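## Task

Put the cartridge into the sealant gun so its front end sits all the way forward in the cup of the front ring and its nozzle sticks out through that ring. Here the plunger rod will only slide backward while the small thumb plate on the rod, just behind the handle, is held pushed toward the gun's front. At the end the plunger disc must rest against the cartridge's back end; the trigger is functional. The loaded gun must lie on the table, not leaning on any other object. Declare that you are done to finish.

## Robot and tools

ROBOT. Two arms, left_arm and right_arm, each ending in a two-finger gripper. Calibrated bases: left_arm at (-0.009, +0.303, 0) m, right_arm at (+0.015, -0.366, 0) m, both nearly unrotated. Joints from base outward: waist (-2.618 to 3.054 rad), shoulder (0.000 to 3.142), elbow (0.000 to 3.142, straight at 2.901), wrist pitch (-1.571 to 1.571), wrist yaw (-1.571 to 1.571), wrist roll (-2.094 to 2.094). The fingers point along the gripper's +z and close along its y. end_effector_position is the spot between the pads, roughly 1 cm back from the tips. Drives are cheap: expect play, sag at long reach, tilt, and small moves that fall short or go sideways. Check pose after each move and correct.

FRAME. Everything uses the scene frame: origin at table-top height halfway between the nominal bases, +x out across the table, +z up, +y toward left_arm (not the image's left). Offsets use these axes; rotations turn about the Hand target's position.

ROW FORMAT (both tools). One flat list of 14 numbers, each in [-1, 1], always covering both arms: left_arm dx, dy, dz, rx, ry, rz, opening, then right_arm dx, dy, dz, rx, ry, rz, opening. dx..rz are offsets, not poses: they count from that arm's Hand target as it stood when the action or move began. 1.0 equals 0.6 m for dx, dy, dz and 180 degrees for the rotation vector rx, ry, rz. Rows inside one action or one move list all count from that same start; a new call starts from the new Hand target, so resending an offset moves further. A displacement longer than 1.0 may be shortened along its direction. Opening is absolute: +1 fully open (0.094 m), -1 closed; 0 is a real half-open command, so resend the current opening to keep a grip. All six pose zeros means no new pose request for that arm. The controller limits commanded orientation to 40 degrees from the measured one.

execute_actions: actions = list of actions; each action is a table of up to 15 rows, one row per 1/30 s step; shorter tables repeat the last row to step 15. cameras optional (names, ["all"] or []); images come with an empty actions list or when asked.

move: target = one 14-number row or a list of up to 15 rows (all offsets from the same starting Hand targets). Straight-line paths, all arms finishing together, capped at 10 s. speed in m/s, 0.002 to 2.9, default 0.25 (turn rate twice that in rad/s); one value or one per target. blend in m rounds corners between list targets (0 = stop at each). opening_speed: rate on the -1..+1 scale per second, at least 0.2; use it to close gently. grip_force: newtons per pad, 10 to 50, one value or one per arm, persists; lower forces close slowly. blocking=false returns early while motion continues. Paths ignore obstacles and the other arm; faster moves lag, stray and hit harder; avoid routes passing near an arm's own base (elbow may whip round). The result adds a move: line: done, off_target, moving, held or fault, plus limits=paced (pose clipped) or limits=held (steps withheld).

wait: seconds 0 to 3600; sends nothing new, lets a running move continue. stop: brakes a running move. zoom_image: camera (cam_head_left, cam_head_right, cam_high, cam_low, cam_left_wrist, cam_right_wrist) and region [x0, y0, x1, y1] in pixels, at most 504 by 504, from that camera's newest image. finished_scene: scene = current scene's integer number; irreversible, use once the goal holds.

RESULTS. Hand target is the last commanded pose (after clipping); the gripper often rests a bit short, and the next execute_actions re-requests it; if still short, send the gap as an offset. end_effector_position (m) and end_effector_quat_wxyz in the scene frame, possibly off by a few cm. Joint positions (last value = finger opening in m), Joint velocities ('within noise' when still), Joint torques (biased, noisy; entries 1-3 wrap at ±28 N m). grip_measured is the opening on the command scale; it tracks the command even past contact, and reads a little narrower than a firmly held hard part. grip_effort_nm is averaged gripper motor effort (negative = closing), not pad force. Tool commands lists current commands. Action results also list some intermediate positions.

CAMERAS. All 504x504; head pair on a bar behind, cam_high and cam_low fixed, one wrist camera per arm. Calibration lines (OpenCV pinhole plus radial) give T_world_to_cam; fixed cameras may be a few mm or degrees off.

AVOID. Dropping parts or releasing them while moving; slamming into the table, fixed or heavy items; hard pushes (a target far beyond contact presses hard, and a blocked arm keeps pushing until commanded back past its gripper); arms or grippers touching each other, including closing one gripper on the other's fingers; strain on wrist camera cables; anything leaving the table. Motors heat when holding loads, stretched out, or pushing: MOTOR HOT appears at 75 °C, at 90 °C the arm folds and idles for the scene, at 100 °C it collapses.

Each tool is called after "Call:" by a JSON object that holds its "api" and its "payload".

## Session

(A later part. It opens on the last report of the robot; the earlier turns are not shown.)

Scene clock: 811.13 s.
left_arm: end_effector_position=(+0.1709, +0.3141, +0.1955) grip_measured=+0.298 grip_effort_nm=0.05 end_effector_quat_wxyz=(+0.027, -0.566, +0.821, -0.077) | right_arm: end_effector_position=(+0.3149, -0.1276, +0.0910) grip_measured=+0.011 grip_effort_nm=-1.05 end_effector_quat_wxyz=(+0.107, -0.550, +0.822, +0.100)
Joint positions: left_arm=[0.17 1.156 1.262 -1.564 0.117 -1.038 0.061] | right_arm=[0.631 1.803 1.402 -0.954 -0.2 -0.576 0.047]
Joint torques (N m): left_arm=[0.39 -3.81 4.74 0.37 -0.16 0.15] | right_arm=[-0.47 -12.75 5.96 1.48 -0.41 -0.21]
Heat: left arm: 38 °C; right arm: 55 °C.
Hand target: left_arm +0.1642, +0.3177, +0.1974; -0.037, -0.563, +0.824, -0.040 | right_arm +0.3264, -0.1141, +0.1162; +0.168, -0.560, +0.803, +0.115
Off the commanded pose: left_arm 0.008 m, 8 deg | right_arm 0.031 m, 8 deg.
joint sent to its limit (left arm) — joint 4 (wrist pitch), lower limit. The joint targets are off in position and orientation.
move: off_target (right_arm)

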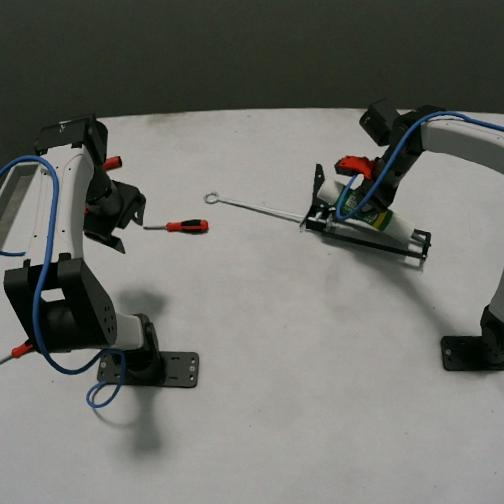

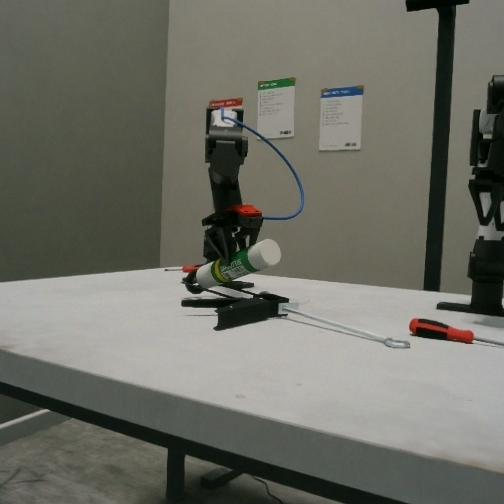

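Call:
{"api": "move", "payload": {"target": [[0,0,0,0,0,0,0.3,-0.0133,-0.043,-0.015,0,0,0,-0.15]], "speed": 0.06, "cameras": ["cam_head_right","cam_low"]}}

Call:
{"api": "zoom_image", "payload": {"camera": "cam_head_right", "region": [290, 140, 450, 280]}}

Call:
{"api": "zoom_image", "payload": {"camera": "cam_low", "region": [170, 220, 310, 340]}}

Scene clock: 817.10 s.
left_arm: end_effector_position=(+0.1709, +0.3141, +0.1955) grip_measured=+0.298 grip_effort_nm=0.05 end_effector_quat_wxyz=(+0.027, -0.566, +0.821, -0.077) | right_arm: end_effector_position=(+0.3032, -0.1503, +0.0844) grip_measured=+0.011 grip_effort_nm=-1.05 end_effector_quat_wxyz=(+0.105, -0.553, +0.820, +0.103)
Joint positions: left_arm=[0.17 1.156 1.262 -1.564 0.117 -1.038 0.061] | right_arm=[0.588 1.731 1.288 -0.925 -0.217 -0.627 0.047]
Joint torques (N m): left_arm=[0.47 -3.74 4.67 0.35 -0.19 0.15] | right_arm=[-0.38 -11.88 5.85 1.57 -0.45 -0.24]
Heat: left arm: 38 °C; right arm: 56 °C.
Hand target: left_arm +0.1642, +0.3177, +0.1974; -0.037, -0.563, +0.824, -0.040 | right_arm +0.3184, -0.1399, +0.1072; +0.168, -0.560, +0.803, +0.115
Off the commanded pose: left_arm 0.008 m, 8 deg | right_arm 0.029 m, 8 deg.
joint sent to its limit (left arm) — joint 4 (wrist pitch), lower limit. The joint targets are off in position and orientation.
move: off_target (right_arm)

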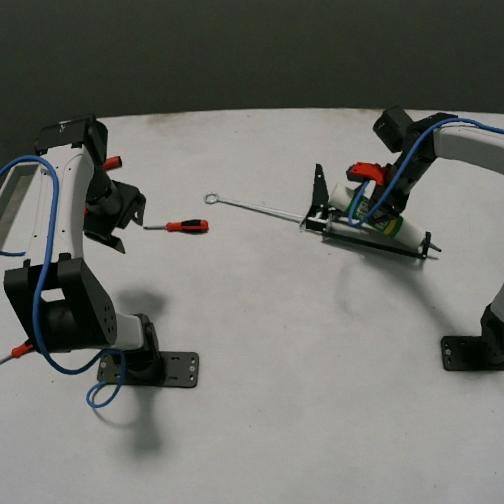

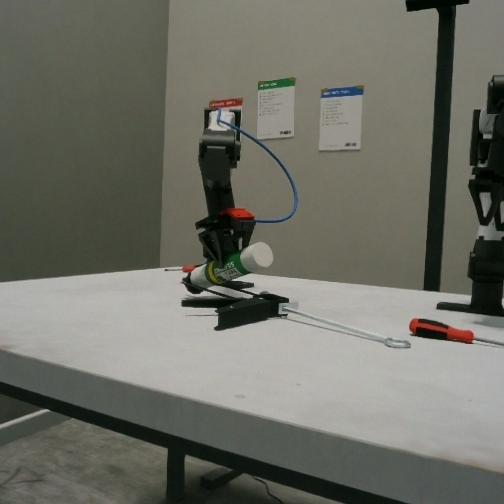

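Scaled by 3.150 from the camera's image (finer frame: 720x720).

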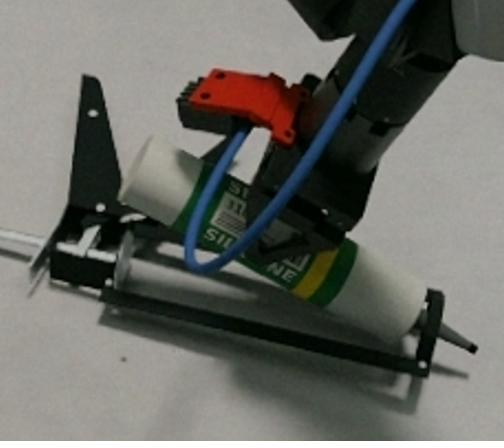

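Scaled by 3.600 from the camera's image (finer frame: 720x720).

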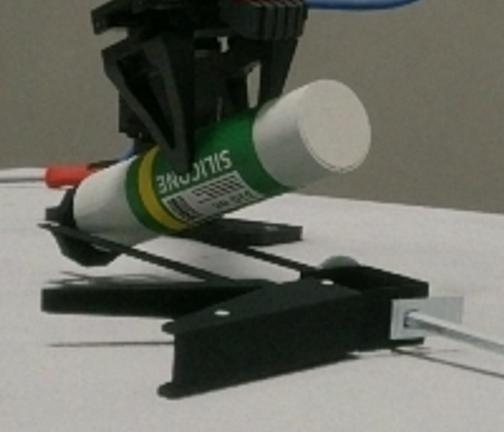

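Call:
{"api": "move", "payload": {"target": [[0,0,0,0,0,0,0.3,-0.002,-0.007,-0.024,-0.022,0.007,0,-0.15],[0,0,0,0,0,0,0.3,-0.0045,-0.014,-0.045,-0.036,0.012,0,-0.15]], "speed": 0.06, "cameras": ["cam_head_right","cam_low"]}}

Call:
{"api": "zoom_image", "payload": {"camera": "cam_head_right", "region": [290, 140, 450, 280]}}

Call:
{"api": "zoom_image", "payload": {"camera": "cam_low", "region": [170, 220, 310, 340]}}

Scene clock: 825.67 s.
left_arm: end_effector_position=(+0.1709, +0.3141, +0.1955) grip_measured=+0.298 grip_effort_nm=0.05 end_effector_quat_wxyz=(+0.027, -0.566, +0.821, -0.077) | right_arm: end_effector_position=(+0.3049, -0.1547, +0.0747) grip_measured=+0.011 grip_effort_nm=-1.05 end_effector_quat_wxyz=(+0.092, -0.555, +0.822, +0.084)
Joint positions: left_arm=[0.17 1.156 1.262 -1.564 0.117 -1.038 0.061] | right_arm=[0.594 1.756 1.288 -0.925 -0.177 -0.627 0.047]
Joint torques (N m): left_arm=[0.38 -3.81 4.79 0.36 -0.18 0.15] | right_arm=[0.55 -7.98 5.91 1.28 -0.04 -0.21]
Heat: left arm: 38 °C; right arm: 55 °C.
Hand target: left_arm +0.1642, +0.3177, +0.1974; -0.037, -0.563, +0.824, -0.040 | right_arm +0.3157, -0.1483, +0.0802; +0.121, -0.567, +0.811, +0.080
Off the commanded pose: left_arm 0.008 m, 8 deg | right_arm 0.014 m, 4 deg.
joint sent to its limit (left arm) — joint 4 (wrist pitch), lower limit. The joint targets are off in position and orientation.
move: off_target (right_arm)

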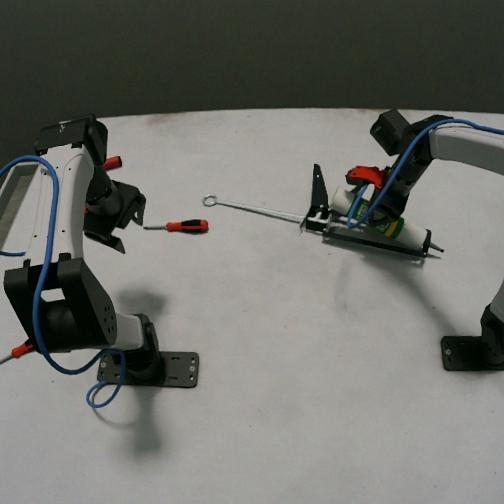

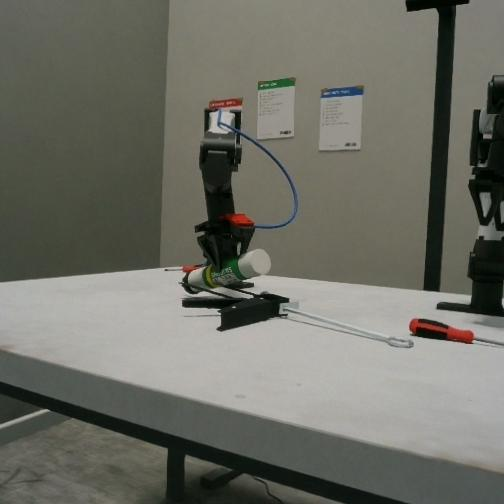

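Scaled by 3.150 from the camera's image (finer frame: 720x720).

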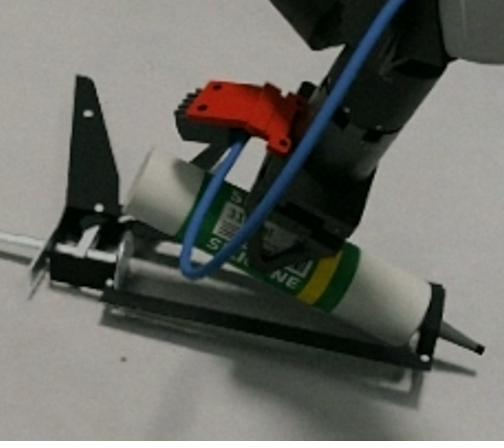

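Scaled by 3.600 from the camera's image (finer frame: 720x720).

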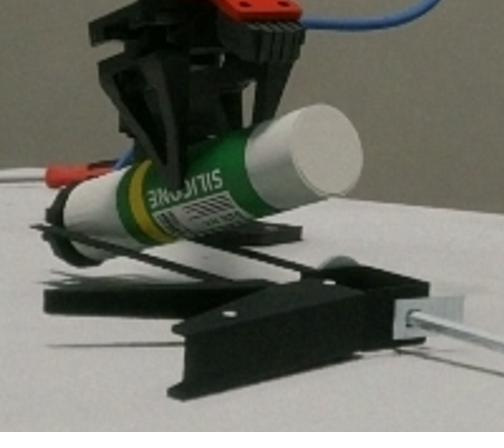

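Call:
{"api": "move", "payload": {"target": [[0,0,0,0,0,0,0.3,-0.0045,-0.015,-0.018,-0.016,0.005,0,-0.15]], "speed": 0.06, "cameras": ["cam_head_right","cam_low"]}}

Call:
{"api": "zoom_image", "payload": {"camera": "cam_head_right", "region": [290, 140, 450, 280]}}

Call:
{"api": "zoom_image", "payload": {"camera": "cam_low", "region": [170, 220, 310, 340]}}

Scene clock: 829.97 s.
left_arm: end_effector_position=(+0.1709, +0.3141, +0.1955) grip_measured=+0.298 grip_effort_nm=0.05 end_effector_quat_wxyz=(+0.027, -0.566, +0.821, -0.077) | right_arm: end_effector_position=(+0.3050, -0.1614, +0.0655) grip_measured=+0.011 grip_effort_nm=-1.05 end_effector_quat_wxyz=(+0.079, -0.558, +0.823, +0.068)
Joint positions: left_arm=[0.17 1.156 1.262 -1.564 0.117 -1.038 0.061] | right_arm=[0.594 1.773 1.279 -0.925 -0.143 -0.636 0.047]
Joint torques (N m): left_arm=[0.4 -3.79 4.68 0.34 -0.17 0.15] | right_arm=[0.51 -7.76 5.45 1.06 0.01 -0.22]
Heat: left arm: 38 °C; right arm: 55 °C.
Hand target: left_arm +0.1642, +0.3177, +0.1974; -0.037, -0.563, +0.824, -0.040 | right_arm +0.3130, -0.1573, +0.0694; +0.101, -0.569, +0.814, +0.064
Off the commanded pose: left_arm 0.008 m, 8 deg | right_arm 0.010 m, 3 deg.
joint sent to its limit (left arm) — joint 4 (wrist pitch), lower limit. The joint targets are off in position and orientation.
move: off_target (right_arm)

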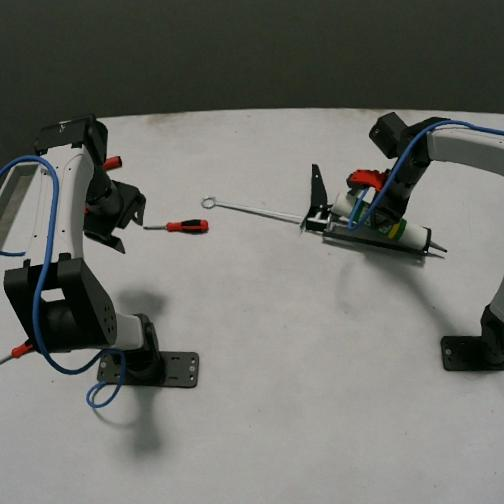

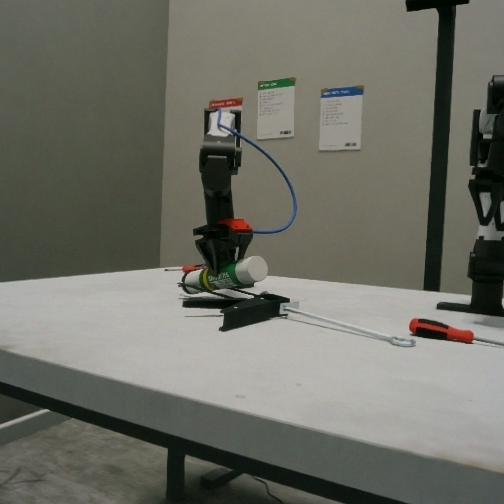

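Scaled by 3.150 from the camera's image (finer frame: 720x720).

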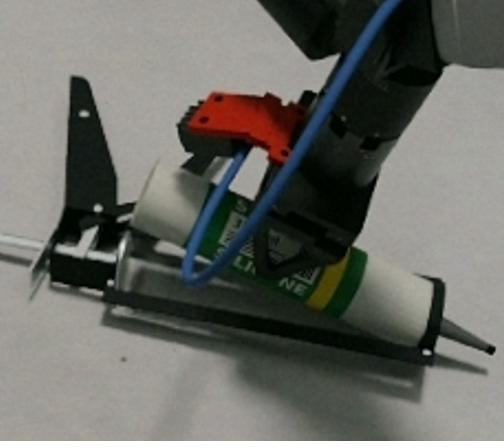

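Scaled by 3.600 from the camera's image (finer frame: 720x720).

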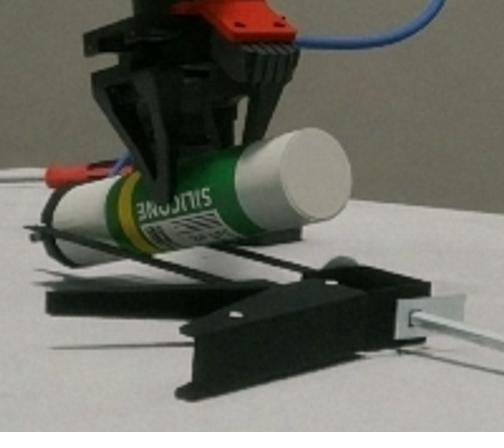

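Call:
{"api": "move", "payload": {"target": [[0,0,0,0,0,0,0.3,-0.003,-0.010,-0.018,-0.022,0.007,0,-0.15]], "speed": 0.06, "cameras": ["cam_head_right","cam_low"]}}

Call:
{"api": "zoom_image", "payload": {"camera": "cam_head_right", "region": [290, 140, 450, 280]}}

Call:
{"api": "zoom_image", "payload": {"camera": "cam_low", "region": [170, 220, 310, 340]}}

Scene clock: 835.63 s.
left_arm: end_effector_position=(+0.1709, +0.3141, +0.1955) grip_measured=+0.298 grip_effort_nm=0.05 end_effector_quat_wxyz=(+0.027, -0.566, +0.821, -0.077) | right_arm: end_effector_position=(+0.3045, -0.1647, +0.0524) grip_measured=+0.011 grip_effort_nm=-1.05 end_effector_quat_wxyz=(+0.060, -0.563, +0.823, +0.049)
Joint positions: left_arm=[0.17 1.156 1.262 -1.564 0.117 -1.038 0.061] | right_arm=[0.606 1.809 1.279 -0.925 -0.103 -0.638 0.047]
Joint torques (N m): left_arm=[0.42 -3.77 4.75 0.37 -0.19 0.15] | right_arm=[0.59 -8.25 6.69 0.69 0.02 -0.12]
Heat: left arm: 38 °C; right arm: 54 °C.
Hand target: left_arm +0.1642, +0.3177, +0.1974; -0.037, -0.563, +0.824, -0.040 | right_arm +0.3112, -0.1633, +0.0586; +0.072, -0.571, +0.816, +0.042
Off the commanded pose: left_arm 0.008 m, 8 deg | right_arm 0.009 m, 2 deg.
joint sent to its limit (left arm) — joint 4 (wrist pitch), lower limit. The joint targets are off in position and orientation.
move: done

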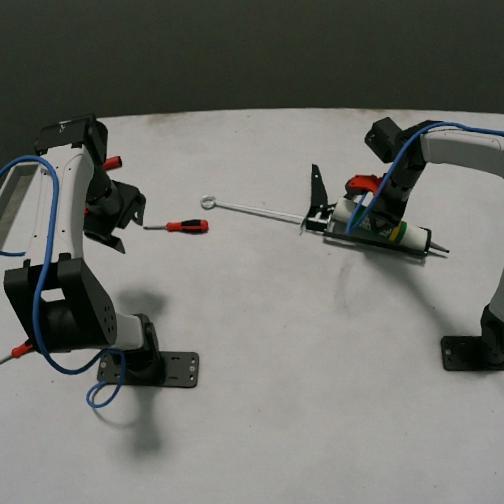

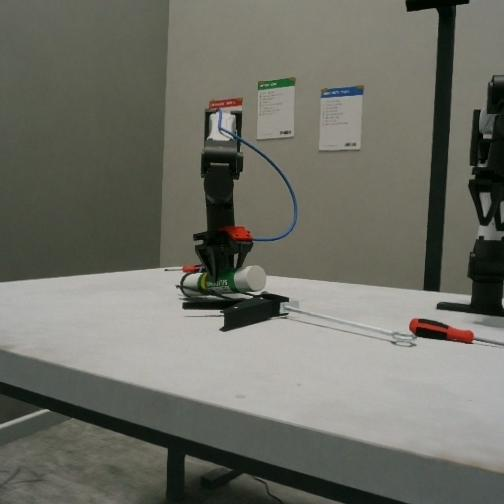

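Scaled by 3.150 from the camera's image (finer frame: 720x720).

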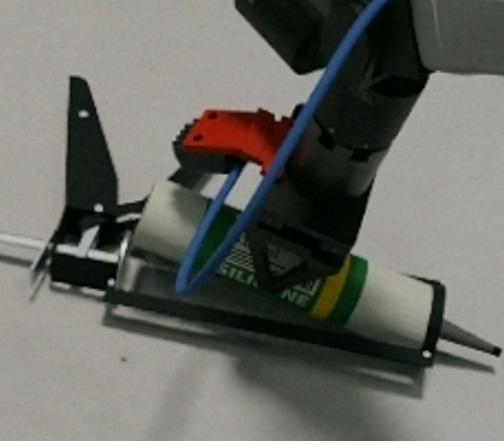

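Scaled by 3.600 from the camera's image (finer frame: 720x720).

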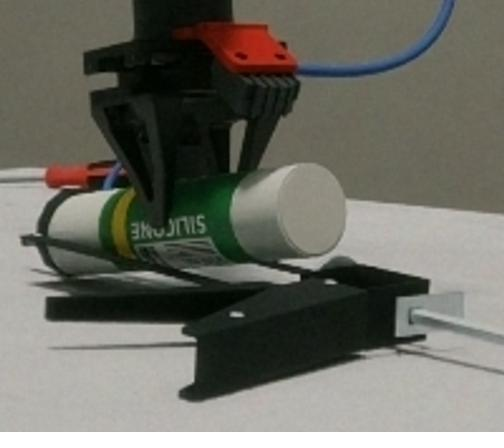

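Call:
{"api": "move", "payload": {"target": [[0,0,0,0,0,0,0.3,-0.002,-0.007,-0.014,-0.018,0.006,0,-0.15]], "speed": 0.06, "cameras": ["cam_head_right","cam_low"]}}

Call:
{"api": "zoom_image", "payload": {"camera": "cam_head_right", "region": [290, 140, 450, 280]}}

Call:
{"api": "zoom_image", "payload": {"camera": "cam_low", "region": [170, 220, 310, 340]}}

Scene clock: 840.43 s.
left_arm: end_effector_position=(+0.1709, +0.3141, +0.1955) grip_measured=+0.298 grip_effort_nm=0.05 end_effector_quat_wxyz=(+0.027, -0.566, +0.821, -0.077) | right_arm: end_effector_position=(+0.3018, -0.1644, +0.0424) grip_measured=+0.011 grip_effort_nm=-1.05 end_effector_quat_wxyz=(+0.044, -0.568, +0.820, +0.041)
Joint positions: left_arm=[0.17 1.156 1.262 -1.564 0.117 -1.038 0.061] | right_arm=[0.62 1.838 1.279 -0.925 -0.085 -0.638 0.047]
Joint torques (N m): left_arm=[0.39 -3.74 4.68 0.36 -0.18 0.14] | right_arm=[0.4 -8.05 8.2 0.34 0.15 -0.07]
Heat: left arm: 38 °C; right arm: 53 °C.
Hand target: left_arm +0.1642, +0.3177, +0.1974; -0.037, -0.563, +0.824, -0.040 | right_arm +0.3100, -0.1675, +0.0502; +0.048, -0.573, +0.818, +0.024
Off the commanded pose: left_arm 0.008 m, 8 deg | right_arm 0.012 m, 2 deg.
joint sent to its limit (left arm) — joint 4 (wrist pitch), lower limit. The joint targets are off in position and orientation.
move: off_target (right_arm)

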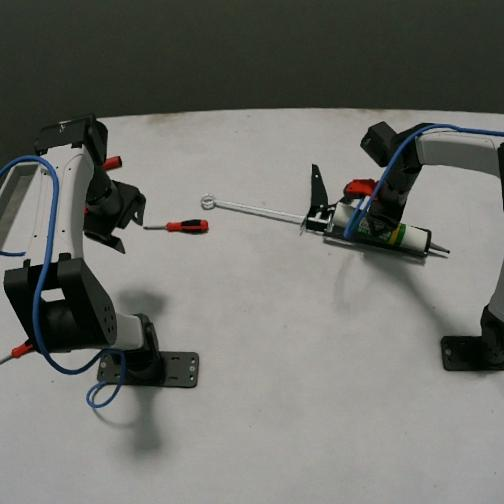

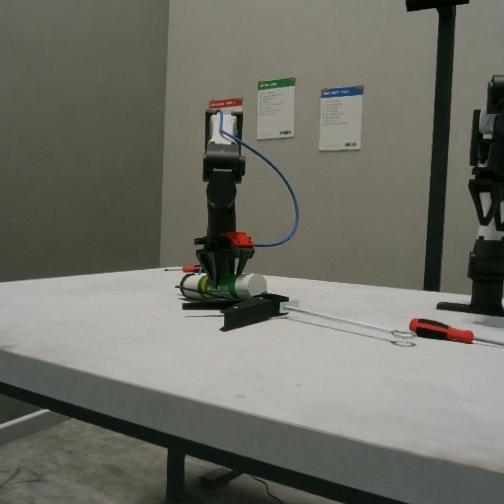

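Scaled by 3.150 from the camera's image (finer frame: 720x720).

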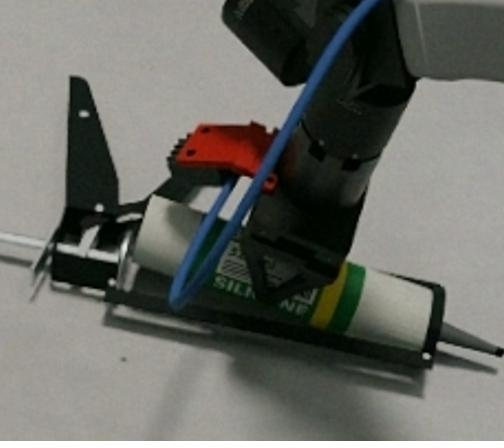

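Scaled by 3.600 from the camera's image (finer frame: 720x720).

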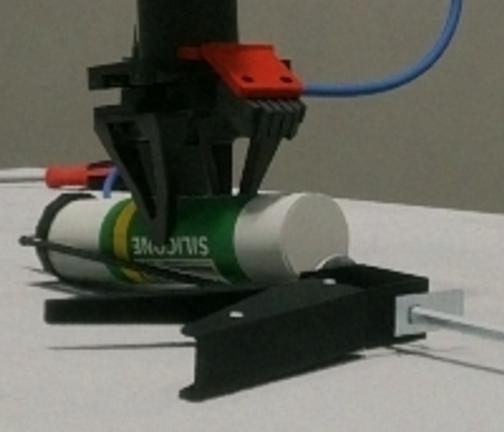

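Call:
{"api": "move", "payload": {"target": [0,0,0,0,0,0,0.3,0,0,0,0,0,0,0.12], "opening_speed": 0.2, "cameras": ["cam_head_right","cam_low","cam_right_wrist"]}}

Call:
{"api": "zoom_image", "payload": {"camera": "cam_head_right", "region": [290, 140, 450, 280]}}

Call:
{"api": "zoom_image", "payload": {"camera": "cam_low", "region": [170, 220, 310, 340]}}

Scene clock: 845.57 s.
left_arm: end_effector_position=(+0.1709, +0.3141, +0.1955) grip_measured=+0.298 grip_effort_nm=0.05 end_effector_quat_wxyz=(+0.027, -0.566, +0.821, -0.077) | right_arm: end_effector_position=(+0.3021, -0.1690, +0.0405) grip_measured=+0.118 grip_effort_nm=0.10 end_effector_quat_wxyz=(+0.038, -0.568, +0.821, +0.030)
Joint positions: left_arm=[0.17 1.156 1.262 -1.564 0.117 -1.038 0.061] | right_arm=[0.62 1.843 1.279 -0.933 -0.062 -0.638 0.053]
Joint torques (N m): left_arm=[0.36 -3.77 4.77 0.35 -0.17 0.15] | right_arm=[0.43 -8.42 8.32 0.37 0.04 -0.09]
Heat: left arm: 38 °C; right arm: 52 °C.
Hand target: left_arm +0.1642, +0.3177, +0.1974; -0.037, -0.563, +0.824, -0.040 | right_arm +0.3100, -0.1675, +0.0502; +0.048, -0.573, +0.818, +0.024
Off the commanded pose: left_arm 0.008 m, 8 deg | right_arm 0.013 m, 1 deg.
joint sent to its limit (left arm) — joint 4 (wrist pitch), lower limit. The joint targets are off in position and orientation.
move: done
cam_right_wrist: T_world_to_cam=[[0.87414, -0.48553, 0.01186, -0.34573], [-0.43611, -0.77396, 0.45913, 0.01629], [-0.21374, -0.40651, -0.88829, 0.12206]] pos_world=[0.33541, -0.10563, 0.10505]

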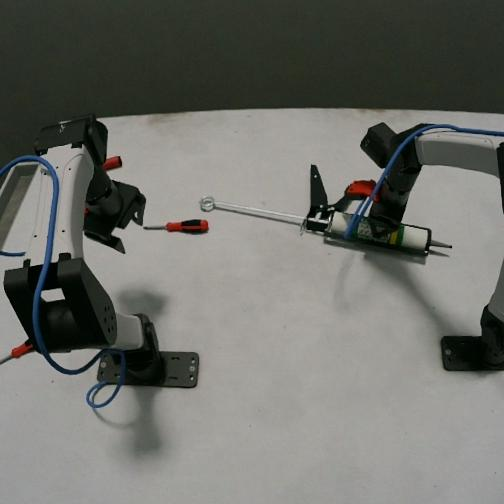

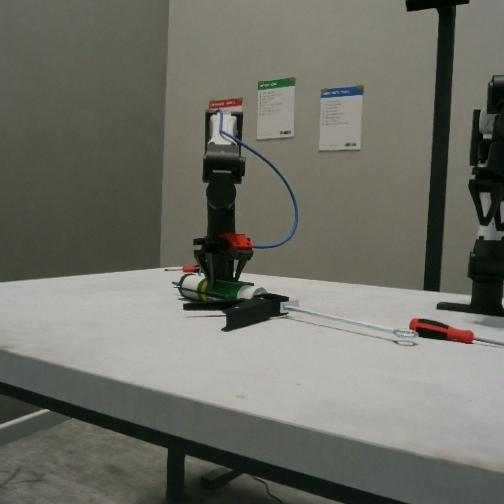

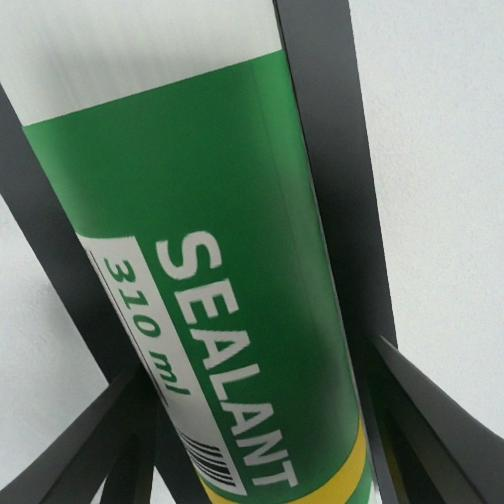

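Scaled by 3.150 from the camera's image (finer frame: 720x720).

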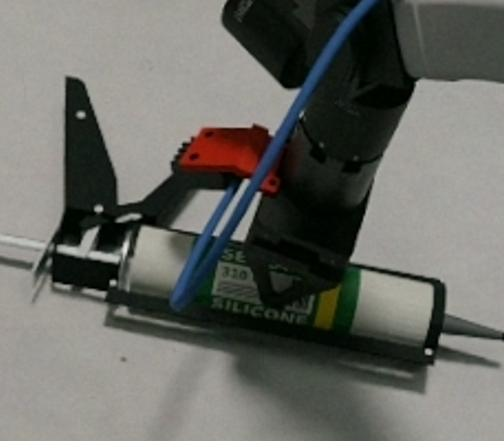

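Scaled by 3.600 from the camera's image (finer frame: 720x720).

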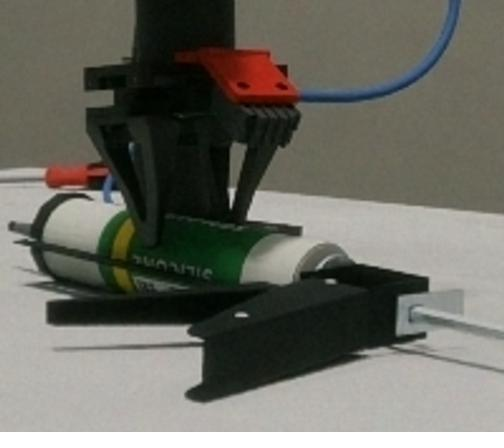

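Call:
{"api": "move", "payload": {"target": [[0,0,0,0,0,0,0.3,0,0,0.0,0,0,0,0.3],[0,0,0,0,0,0,0.3,0,0,0.283,-0.03,0.01,0,0.3],[0,0,0,0,0,0,0.3,0.167,0.117,0.283,0,0,-0.525,1]], "speed": 0.2, "cameras": ["cam_head_right","cam_low","cam_right_wrist","cam_high"]}}

Call:
{"api": "zoom_image", "payload": {"camera": "cam_head_right", "region": [290, 140, 450, 280]}}

Call:
{"api": "zoom_image", "payload": {"camera": "cam_low", "region": [170, 220, 310, 340]}}

Scene clock: 865.37 s.
left_arm: end_effector_position=(+0.1709, +0.3141, +0.1955) grip_measured=+0.298 grip_effort_nm=0.05 end_effector_quat_wxyz=(+0.027, -0.566, +0.821, -0.077) | right_arm: end_effector_position=(+0.4108, -0.1000, +0.2142) grip_measured=+0.998 grip_effort_nm=0.10 end_effector_quat_wxyz=(+0.141, +0.196, +0.967, +0.080)
Joint positions: left_arm=[0.17 1.156 1.262 -1.564 0.117 -1.038 0.061] | right_arm=[0.677 2.25 2.554 -1.565 0.098 1.011 0.094]
Joint torques (N m): left_arm=[0.38 -3.84 4.66 0.35 -0.18 0.16] | right_arm=[0.8 -10.03 7.91 0.81 0.15 0.24]
Heat: left arm: 37 °C; right arm: 51 °C.
Hand target: left_arm +0.1642, +0.3177, +0.1974; -0.037, -0.563, +0.824, -0.040 | right_arm +0.4102, -0.0973, +0.2200; +0.050, +0.212, +0.976, -0.019
Off the commanded pose: left_arm 0.008 m, 8 deg | right_arm 0.006 m, 15 deg.
joint sent to its limit (left arm) — joint 4 (wrist pitch), lower limit. The joint targets are off in position and orientation.
joint sent to its limit (right arm) — joint 4 (wrist pitch), lower limit. The joint targets are off in position and orientation.
move: off_target (right_arm); target 3's new opening was sent with right_arm's hand 0.006 m and 16 deg from that target
cam_right_wrist: T_world_to_cam=[[-0.48917, -0.846, -0.21213, 0.16269], [-0.84821, 0.40481, 0.34157, 0.34963], [-0.20309, 0.34701, -0.91561, 0.40446]] pos_world=[0.45829, -0.14426, 0.28541]
Images, in order (width x height): cam_head_right 504x504, cam_high 504x504, cam_low 504x504, cam_right_wrist 504x504.

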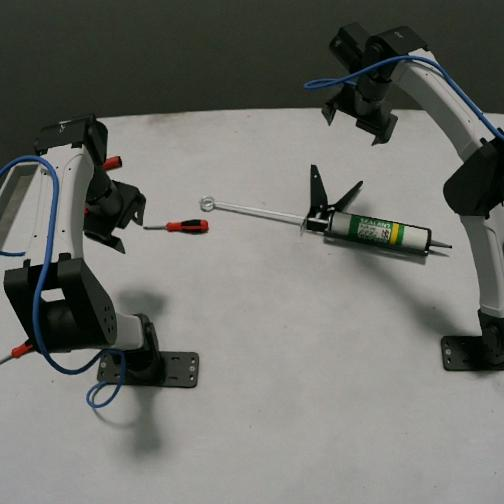

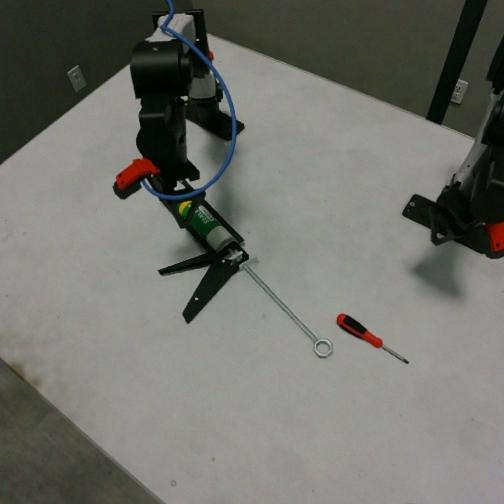

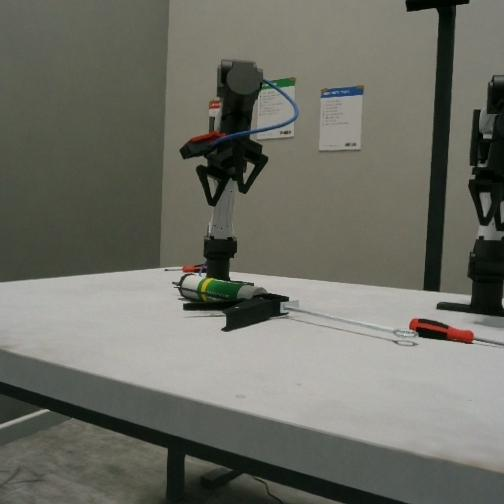

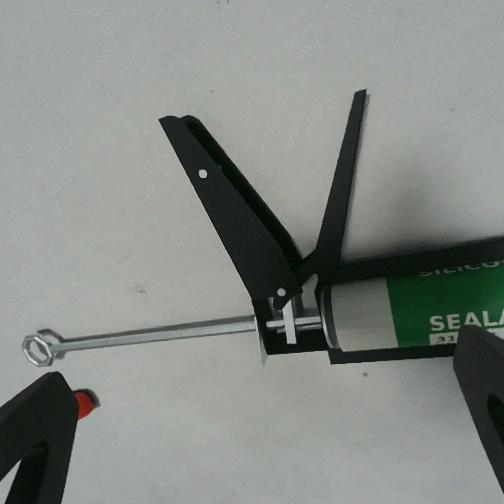

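Scaled by 3.150 from the camera's image (finer frame: 720x720).

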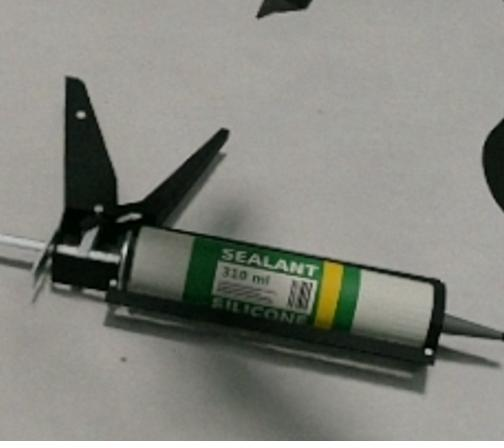

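Scaled by 3.600 from the camera's image (finer frame: 720x720).

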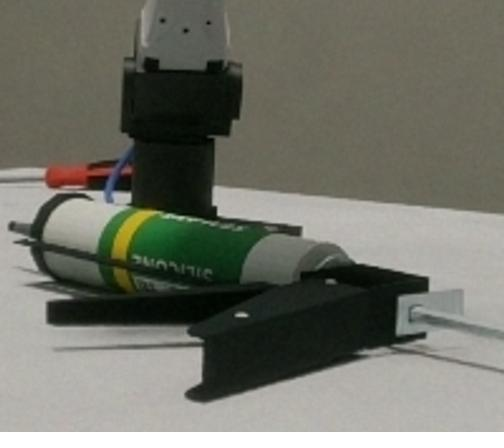

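Call:
{"api": "move", "payload": {"target": [0,0,0,0,0,0,0.3,-0.025,0.05,-0.17,0.01,-0.01,0.03,1], "speed": 0.2, "cameras": ["cam_right_wrist"]}}

Scene clock: 874.83 s.
left_arm: end_effector_position=(+0.1709, +0.3141, +0.1955) grip_measured=+0.298 grip_effort_nm=0.05 end_effector_quat_wxyz=(+0.027, -0.566, +0.821, -0.077) | right_arm: end_effector_position=(+0.3927, -0.0694, +0.1118) grip_measured=+0.998 grip_effort_nm=0.10 end_effector_quat_wxyz=(+0.060, +0.156, +0.986, -0.006)
Joint positions: left_arm=[0.17 1.156 1.262 -1.564 0.117 -1.038 0.061] | right_arm=[0.75 2.444 2.508 -1.565 0.098 1.011 0.094]
Joint torques (N m): left_arm=[0.4 -3.79 4.7 0.35 -0.18 0.15] | right_arm=[0.58 -11.59 8.4 0.4 -0.06 0.2]
Heat: left arm: 37 °C; right arm: 51 °C.
Hand target: left_arm +0.1642, +0.3177, +0.1974; -0.037, -0.563, +0.824, -0.040 | right_arm +0.3952, -0.0673, +0.1180; +0.063, +0.167, +0.984, +0.002
Off the commanded pose: left_arm 0.008 m, 8 deg | right_arm 0.007 m, 2 deg.
joint sent to its limit (left arm) — joint 4 (wrist pitch), lower limit. The joint targets are off in position and orientation.
move: done
cam_right_wrist: T_world_to_cam=[[-0.44466, -0.89567, 0.00685, 0.1125], [-0.80349, 0.40225, 0.43885, 0.32823], [-0.39582, 0.18963, -0.89853, 0.35927]] pos_world=[0.45597, -0.0994, 0.178]

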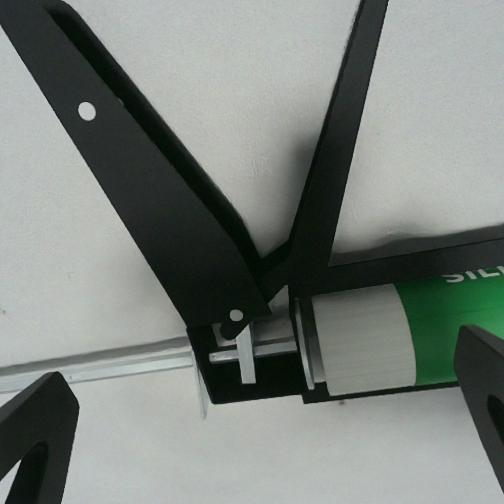

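Call:
{"api": "move", "payload": {"target": [[0,0,0,0,0,0,0.3,0.010,0.009,-0.09,0,0,0,1],[0,0,0,0,0,0,0.3,0.010,0.009,-0.155,0,0,0,1]], "speed": 0.12, "cameras": ["cam_right_wrist","cam_head_right"]}}

Scene clock: 885.10 s.
left_arm: end_effector_position=(+0.1709, +0.3141, +0.1955) grip_measured=+0.298 grip_effort_nm=0.05 end_effector_quat_wxyz=(+0.027, -0.566, +0.821, -0.077) | right_arm: end_effector_position=(+0.3955, -0.0670, +0.0350) grip_measured=+0.998 grip_effort_nm=0.10 end_effector_quat_wxyz=(+0.054, +0.157, +0.986, -0.008)
Joint positions: left_arm=[0.17 1.156 1.262 -1.564 0.117 -1.038 0.061] | right_arm=[0.749 2.415 2.147 -1.244 0.093 1.013 0.094]
Joint torques (N m): left_arm=[0.46 -3.81 4.71 0.36 -0.17 0.14] | right_arm=[0.77 -11.85 3.32 1.12 0.02 0.29]
Heat: left arm: 37 °C; right arm: 52 °C.
Hand target: left_arm +0.1642, +0.3177, +0.1974; -0.037, -0.563, +0.824, -0.040 | right_arm +0.4012, -0.0619, +0.0250; +0.063, +0.167, +0.984, +0.002
Off the commanded pose: left_arm 0.008 m, 8 deg | right_arm 0.013 m, 2 deg.
joint sent to its limit (left arm) — joint 4 (wrist pitch), lower limit. The joint targets are off in position and orientation.
move: off_target (right_arm)
cam_right_wrist: T_world_to_cam=[[-0.44703, -0.8944, 0.01475, 0.11716], [-0.79744, 0.40593, 0.44645, 0.36088], [-0.40529, 0.18782, -0.89469, 0.29443]] pos_world=[0.45948, -0.097, 0.10058]
Images, in order (width x height): cam_head_right 504x504, cam_right_wrist 504x504.

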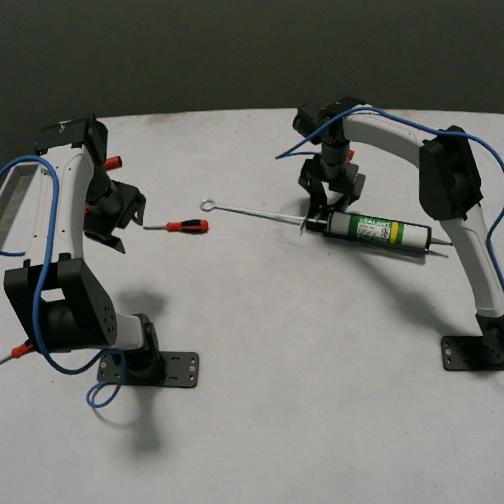

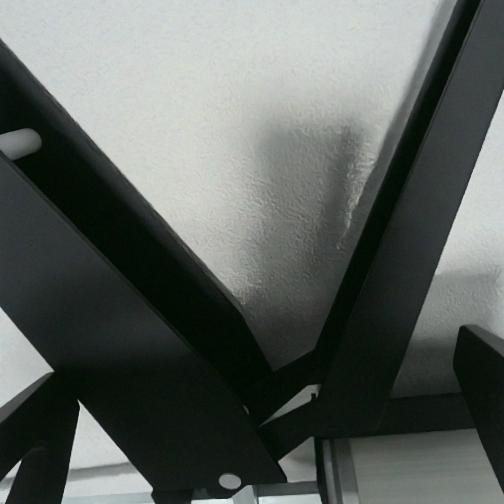

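Call:
{"api": "move", "payload": {"target": [[0,0,0,0,0,0,0.3,0.006,0.016,0,0,0,0,1],[0,0,0,0,0,0,0.3,0.006,0.016,-0.015,0,0,0,1],[0,0,0,0,0,0,0.3,0.006,0.016,-0.015,0,0,0,0.1]], "speed": 0.08, "opening_speed": 0.4, "cameras": ["cam_right_wrist","cam_head_right","cam_low"]}}

Call:
{"api": "zoom_image", "payload": {"camera": "cam_head_right", "region": [290, 140, 450, 280]}}

Scene clock: 893.53 s.
left_arm: end_effector_position=(+0.1709, +0.3141, +0.1955) grip_measured=+0.298 grip_effort_nm=0.05 end_effector_quat_wxyz=(+0.027, -0.566, +0.821, -0.077) | right_arm: end_effector_position=(+0.4097, -0.0690, +0.0179) grip_measured=+0.138 grip_effort_nm=-1.05 end_effector_quat_wxyz=(+0.071, +0.166, +0.983, -0.019)
Joint positions: left_arm=[0.17 1.156 1.262 -1.564 0.117 -1.038 0.061] | right_arm=[0.741 2.466 2.167 -1.207 0.133 1.022 0.053]
Joint torques (N m): left_arm=[0.4 -3.82 4.75 0.35 -0.18 0.16] | right_arm=[1.05 -12.19 6.39 0.67 -0.29 0.2]
Heat: left arm: 36 °C; right arm: 54 °C.
Hand target: left_arm +0.1642, +0.3177, +0.1974; -0.037, -0.563, +0.824, -0.040 | right_arm +0.4048, -0.0523, +0.0160; +0.063, +0.167, +0.984, +0.002
Off the commanded pose: left_arm 0.008 m, 8 deg | right_arm 0.017 m, 3 deg.
joint sent to its limit (left arm) — joint 4 (wrist pitch), lower limit. The joint targets are off in position and orientation.
move: off_target (right_arm); target 3's new opening was sent with right_arm's hand 0.011 m and 2 deg from that target
cam_right_wrist: T_world_to_cam=[[-0.46469, -0.88516, 0.0235, 0.12967], [-0.80254, 0.43223, 0.41123, 0.38514], [-0.37416, 0.17223, -0.91123, 0.27171]] pos_world=[0.47101, -0.09849, 0.08616]
Images, in order (width x height): cam_head_right 504x504, cam_low 504x504, cam_right_wrist 504x504.

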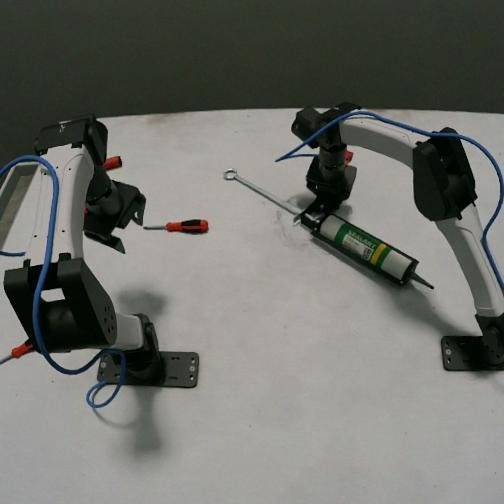

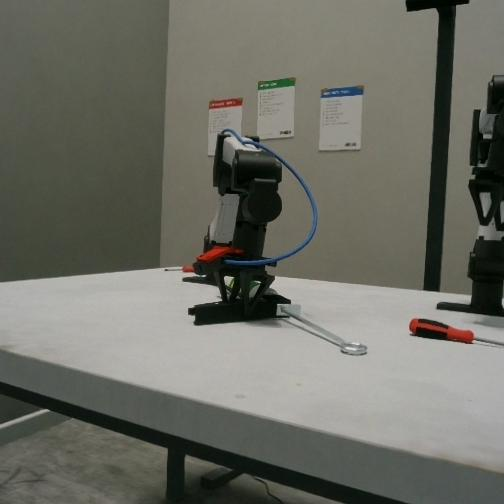

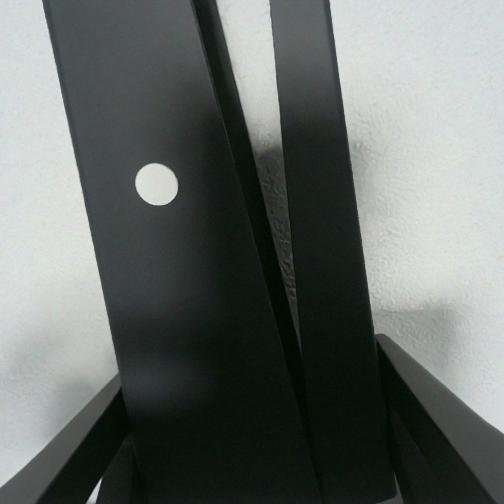

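Scaled by 3.150 from the camera's image (finer frame: 720x720).

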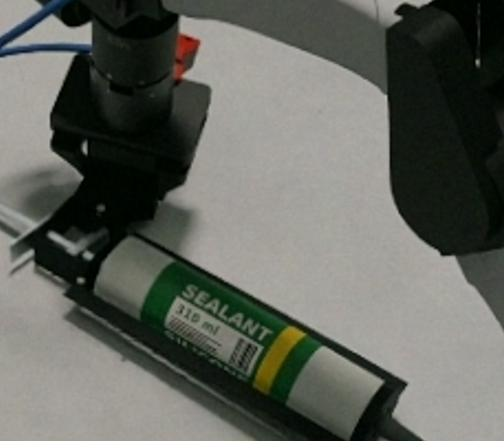

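Call:
{"api": "move", "payload": {"target": [[0,0,0,0,0,0,0.3,0.008,-0.022,0,0,0,0,0.9],[0,0,0,0,0,0,0.3,0.008,-0.022,0.25,0,0,0,0.9],[0,0,0,0,0,0,0.3,-0.06,-0.05,0.38,0,0,0,0.9]], "speed": 0.15, "opening_speed": 0.5, "cameras": ["cam_right_wrist","cam_head_right","cam_low","cam_high"]}}

Call:
{"api": "zoom_image", "payload": {"camera": "cam_right_wrist", "region": [150, 200, 504, 504]}}

Call:
{"api": "zoom_image", "payload": {"camera": "cam_head_right", "region": [290, 180, 450, 300]}}

Scene clock: 902.63 s.
left_arm: end_effector_position=(+0.1709, +0.3141, +0.1955) grip_measured=+0.298 grip_effort_nm=0.05 end_effector_quat_wxyz=(+0.027, -0.566, +0.821, -0.077) | right_arm: end_effector_position=(+0.3780, -0.0787, +0.2303) grip_measured=+0.898 grip_effort_nm=0.09 end_effector_quat_wxyz=(+0.141, +0.162, +0.972, +0.092)
Joint positions: left_arm=[0.17 1.156 1.262 -1.564 0.117 -1.038 0.061] | right_arm=[0.755 2.176 2.495 -1.565 0.096 1.021 0.089]
Joint torques (N m): left_arm=[0.35 -3.82 4.66 0.35 -0.18 0.15] | right_arm=[0.69 -13.81 4.37 0.81 0.03 0.06]
Heat: left arm: 36 °C; right arm: 56 °C.
Hand target: left_arm +0.1642, +0.3177, +0.1974; -0.037, -0.563, +0.824, -0.040 | right_arm +0.3688, -0.0823, +0.2440; +0.063, +0.167, +0.984, +0.002
Off the commanded pose: left_arm 0.008 m, 8 deg | right_arm 0.017 m, 14 deg.
joint sent to its limit (left arm) — joint 4 (wrist pitch), lower limit. The joint targets are off in position and orientation.
joint sent to its limit (right arm) — joint 4 (wrist pitch), lower limit. The joint targets are off in position and orientation.
move: off_target (right_arm)
cam_right_wrist: T_world_to_cam=[[-0.42671, -0.87507, -0.2284, 0.14586], [-0.87771, 0.33981, 0.33785, 0.31458], [-0.21803, 0.34464, -0.91307, 0.41003]] pos_world=[0.42775, -0.12057, 0.30141]
Images, in order (width x height): cam_head_right 504x504, cam_high 504x504, cam_low 504x504, cam_right_wrist 504x504.

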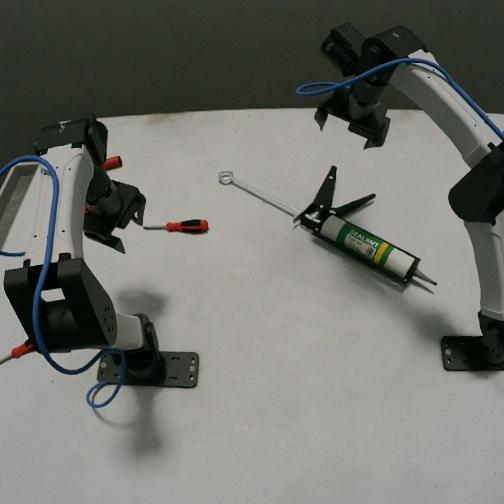

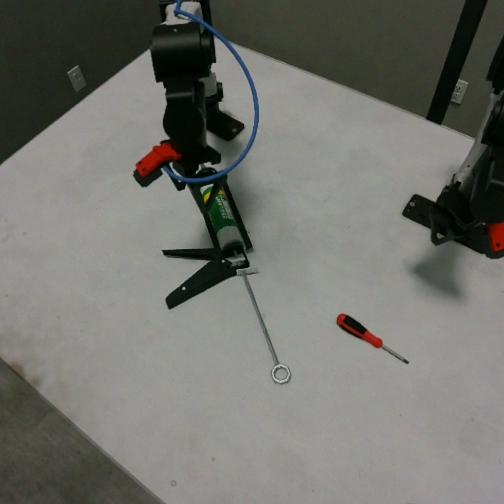

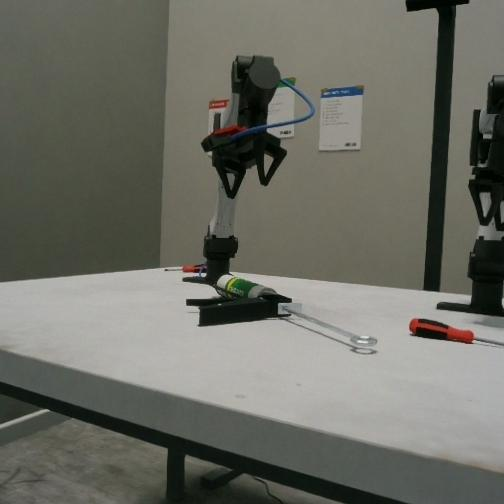

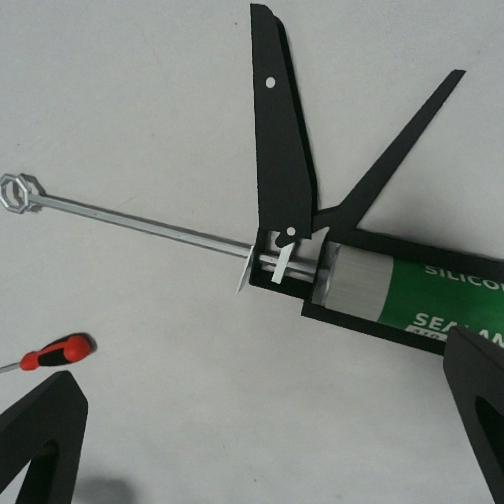

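Scaled by 1.424 from the camera's image (finer frame: 720x720).

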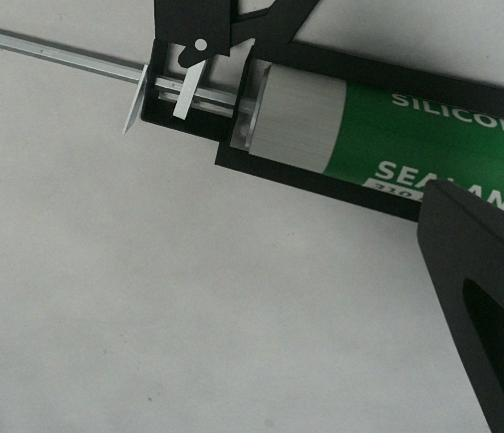

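Scaled by 3.150 from the camera's image (finer frame: 720x720).

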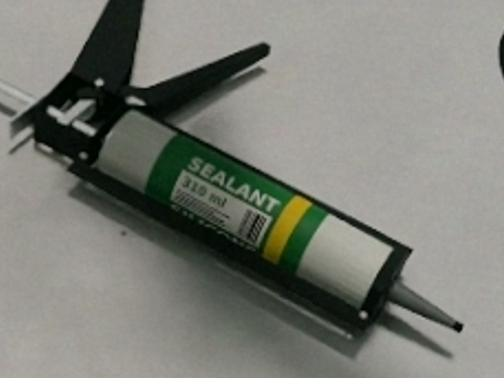

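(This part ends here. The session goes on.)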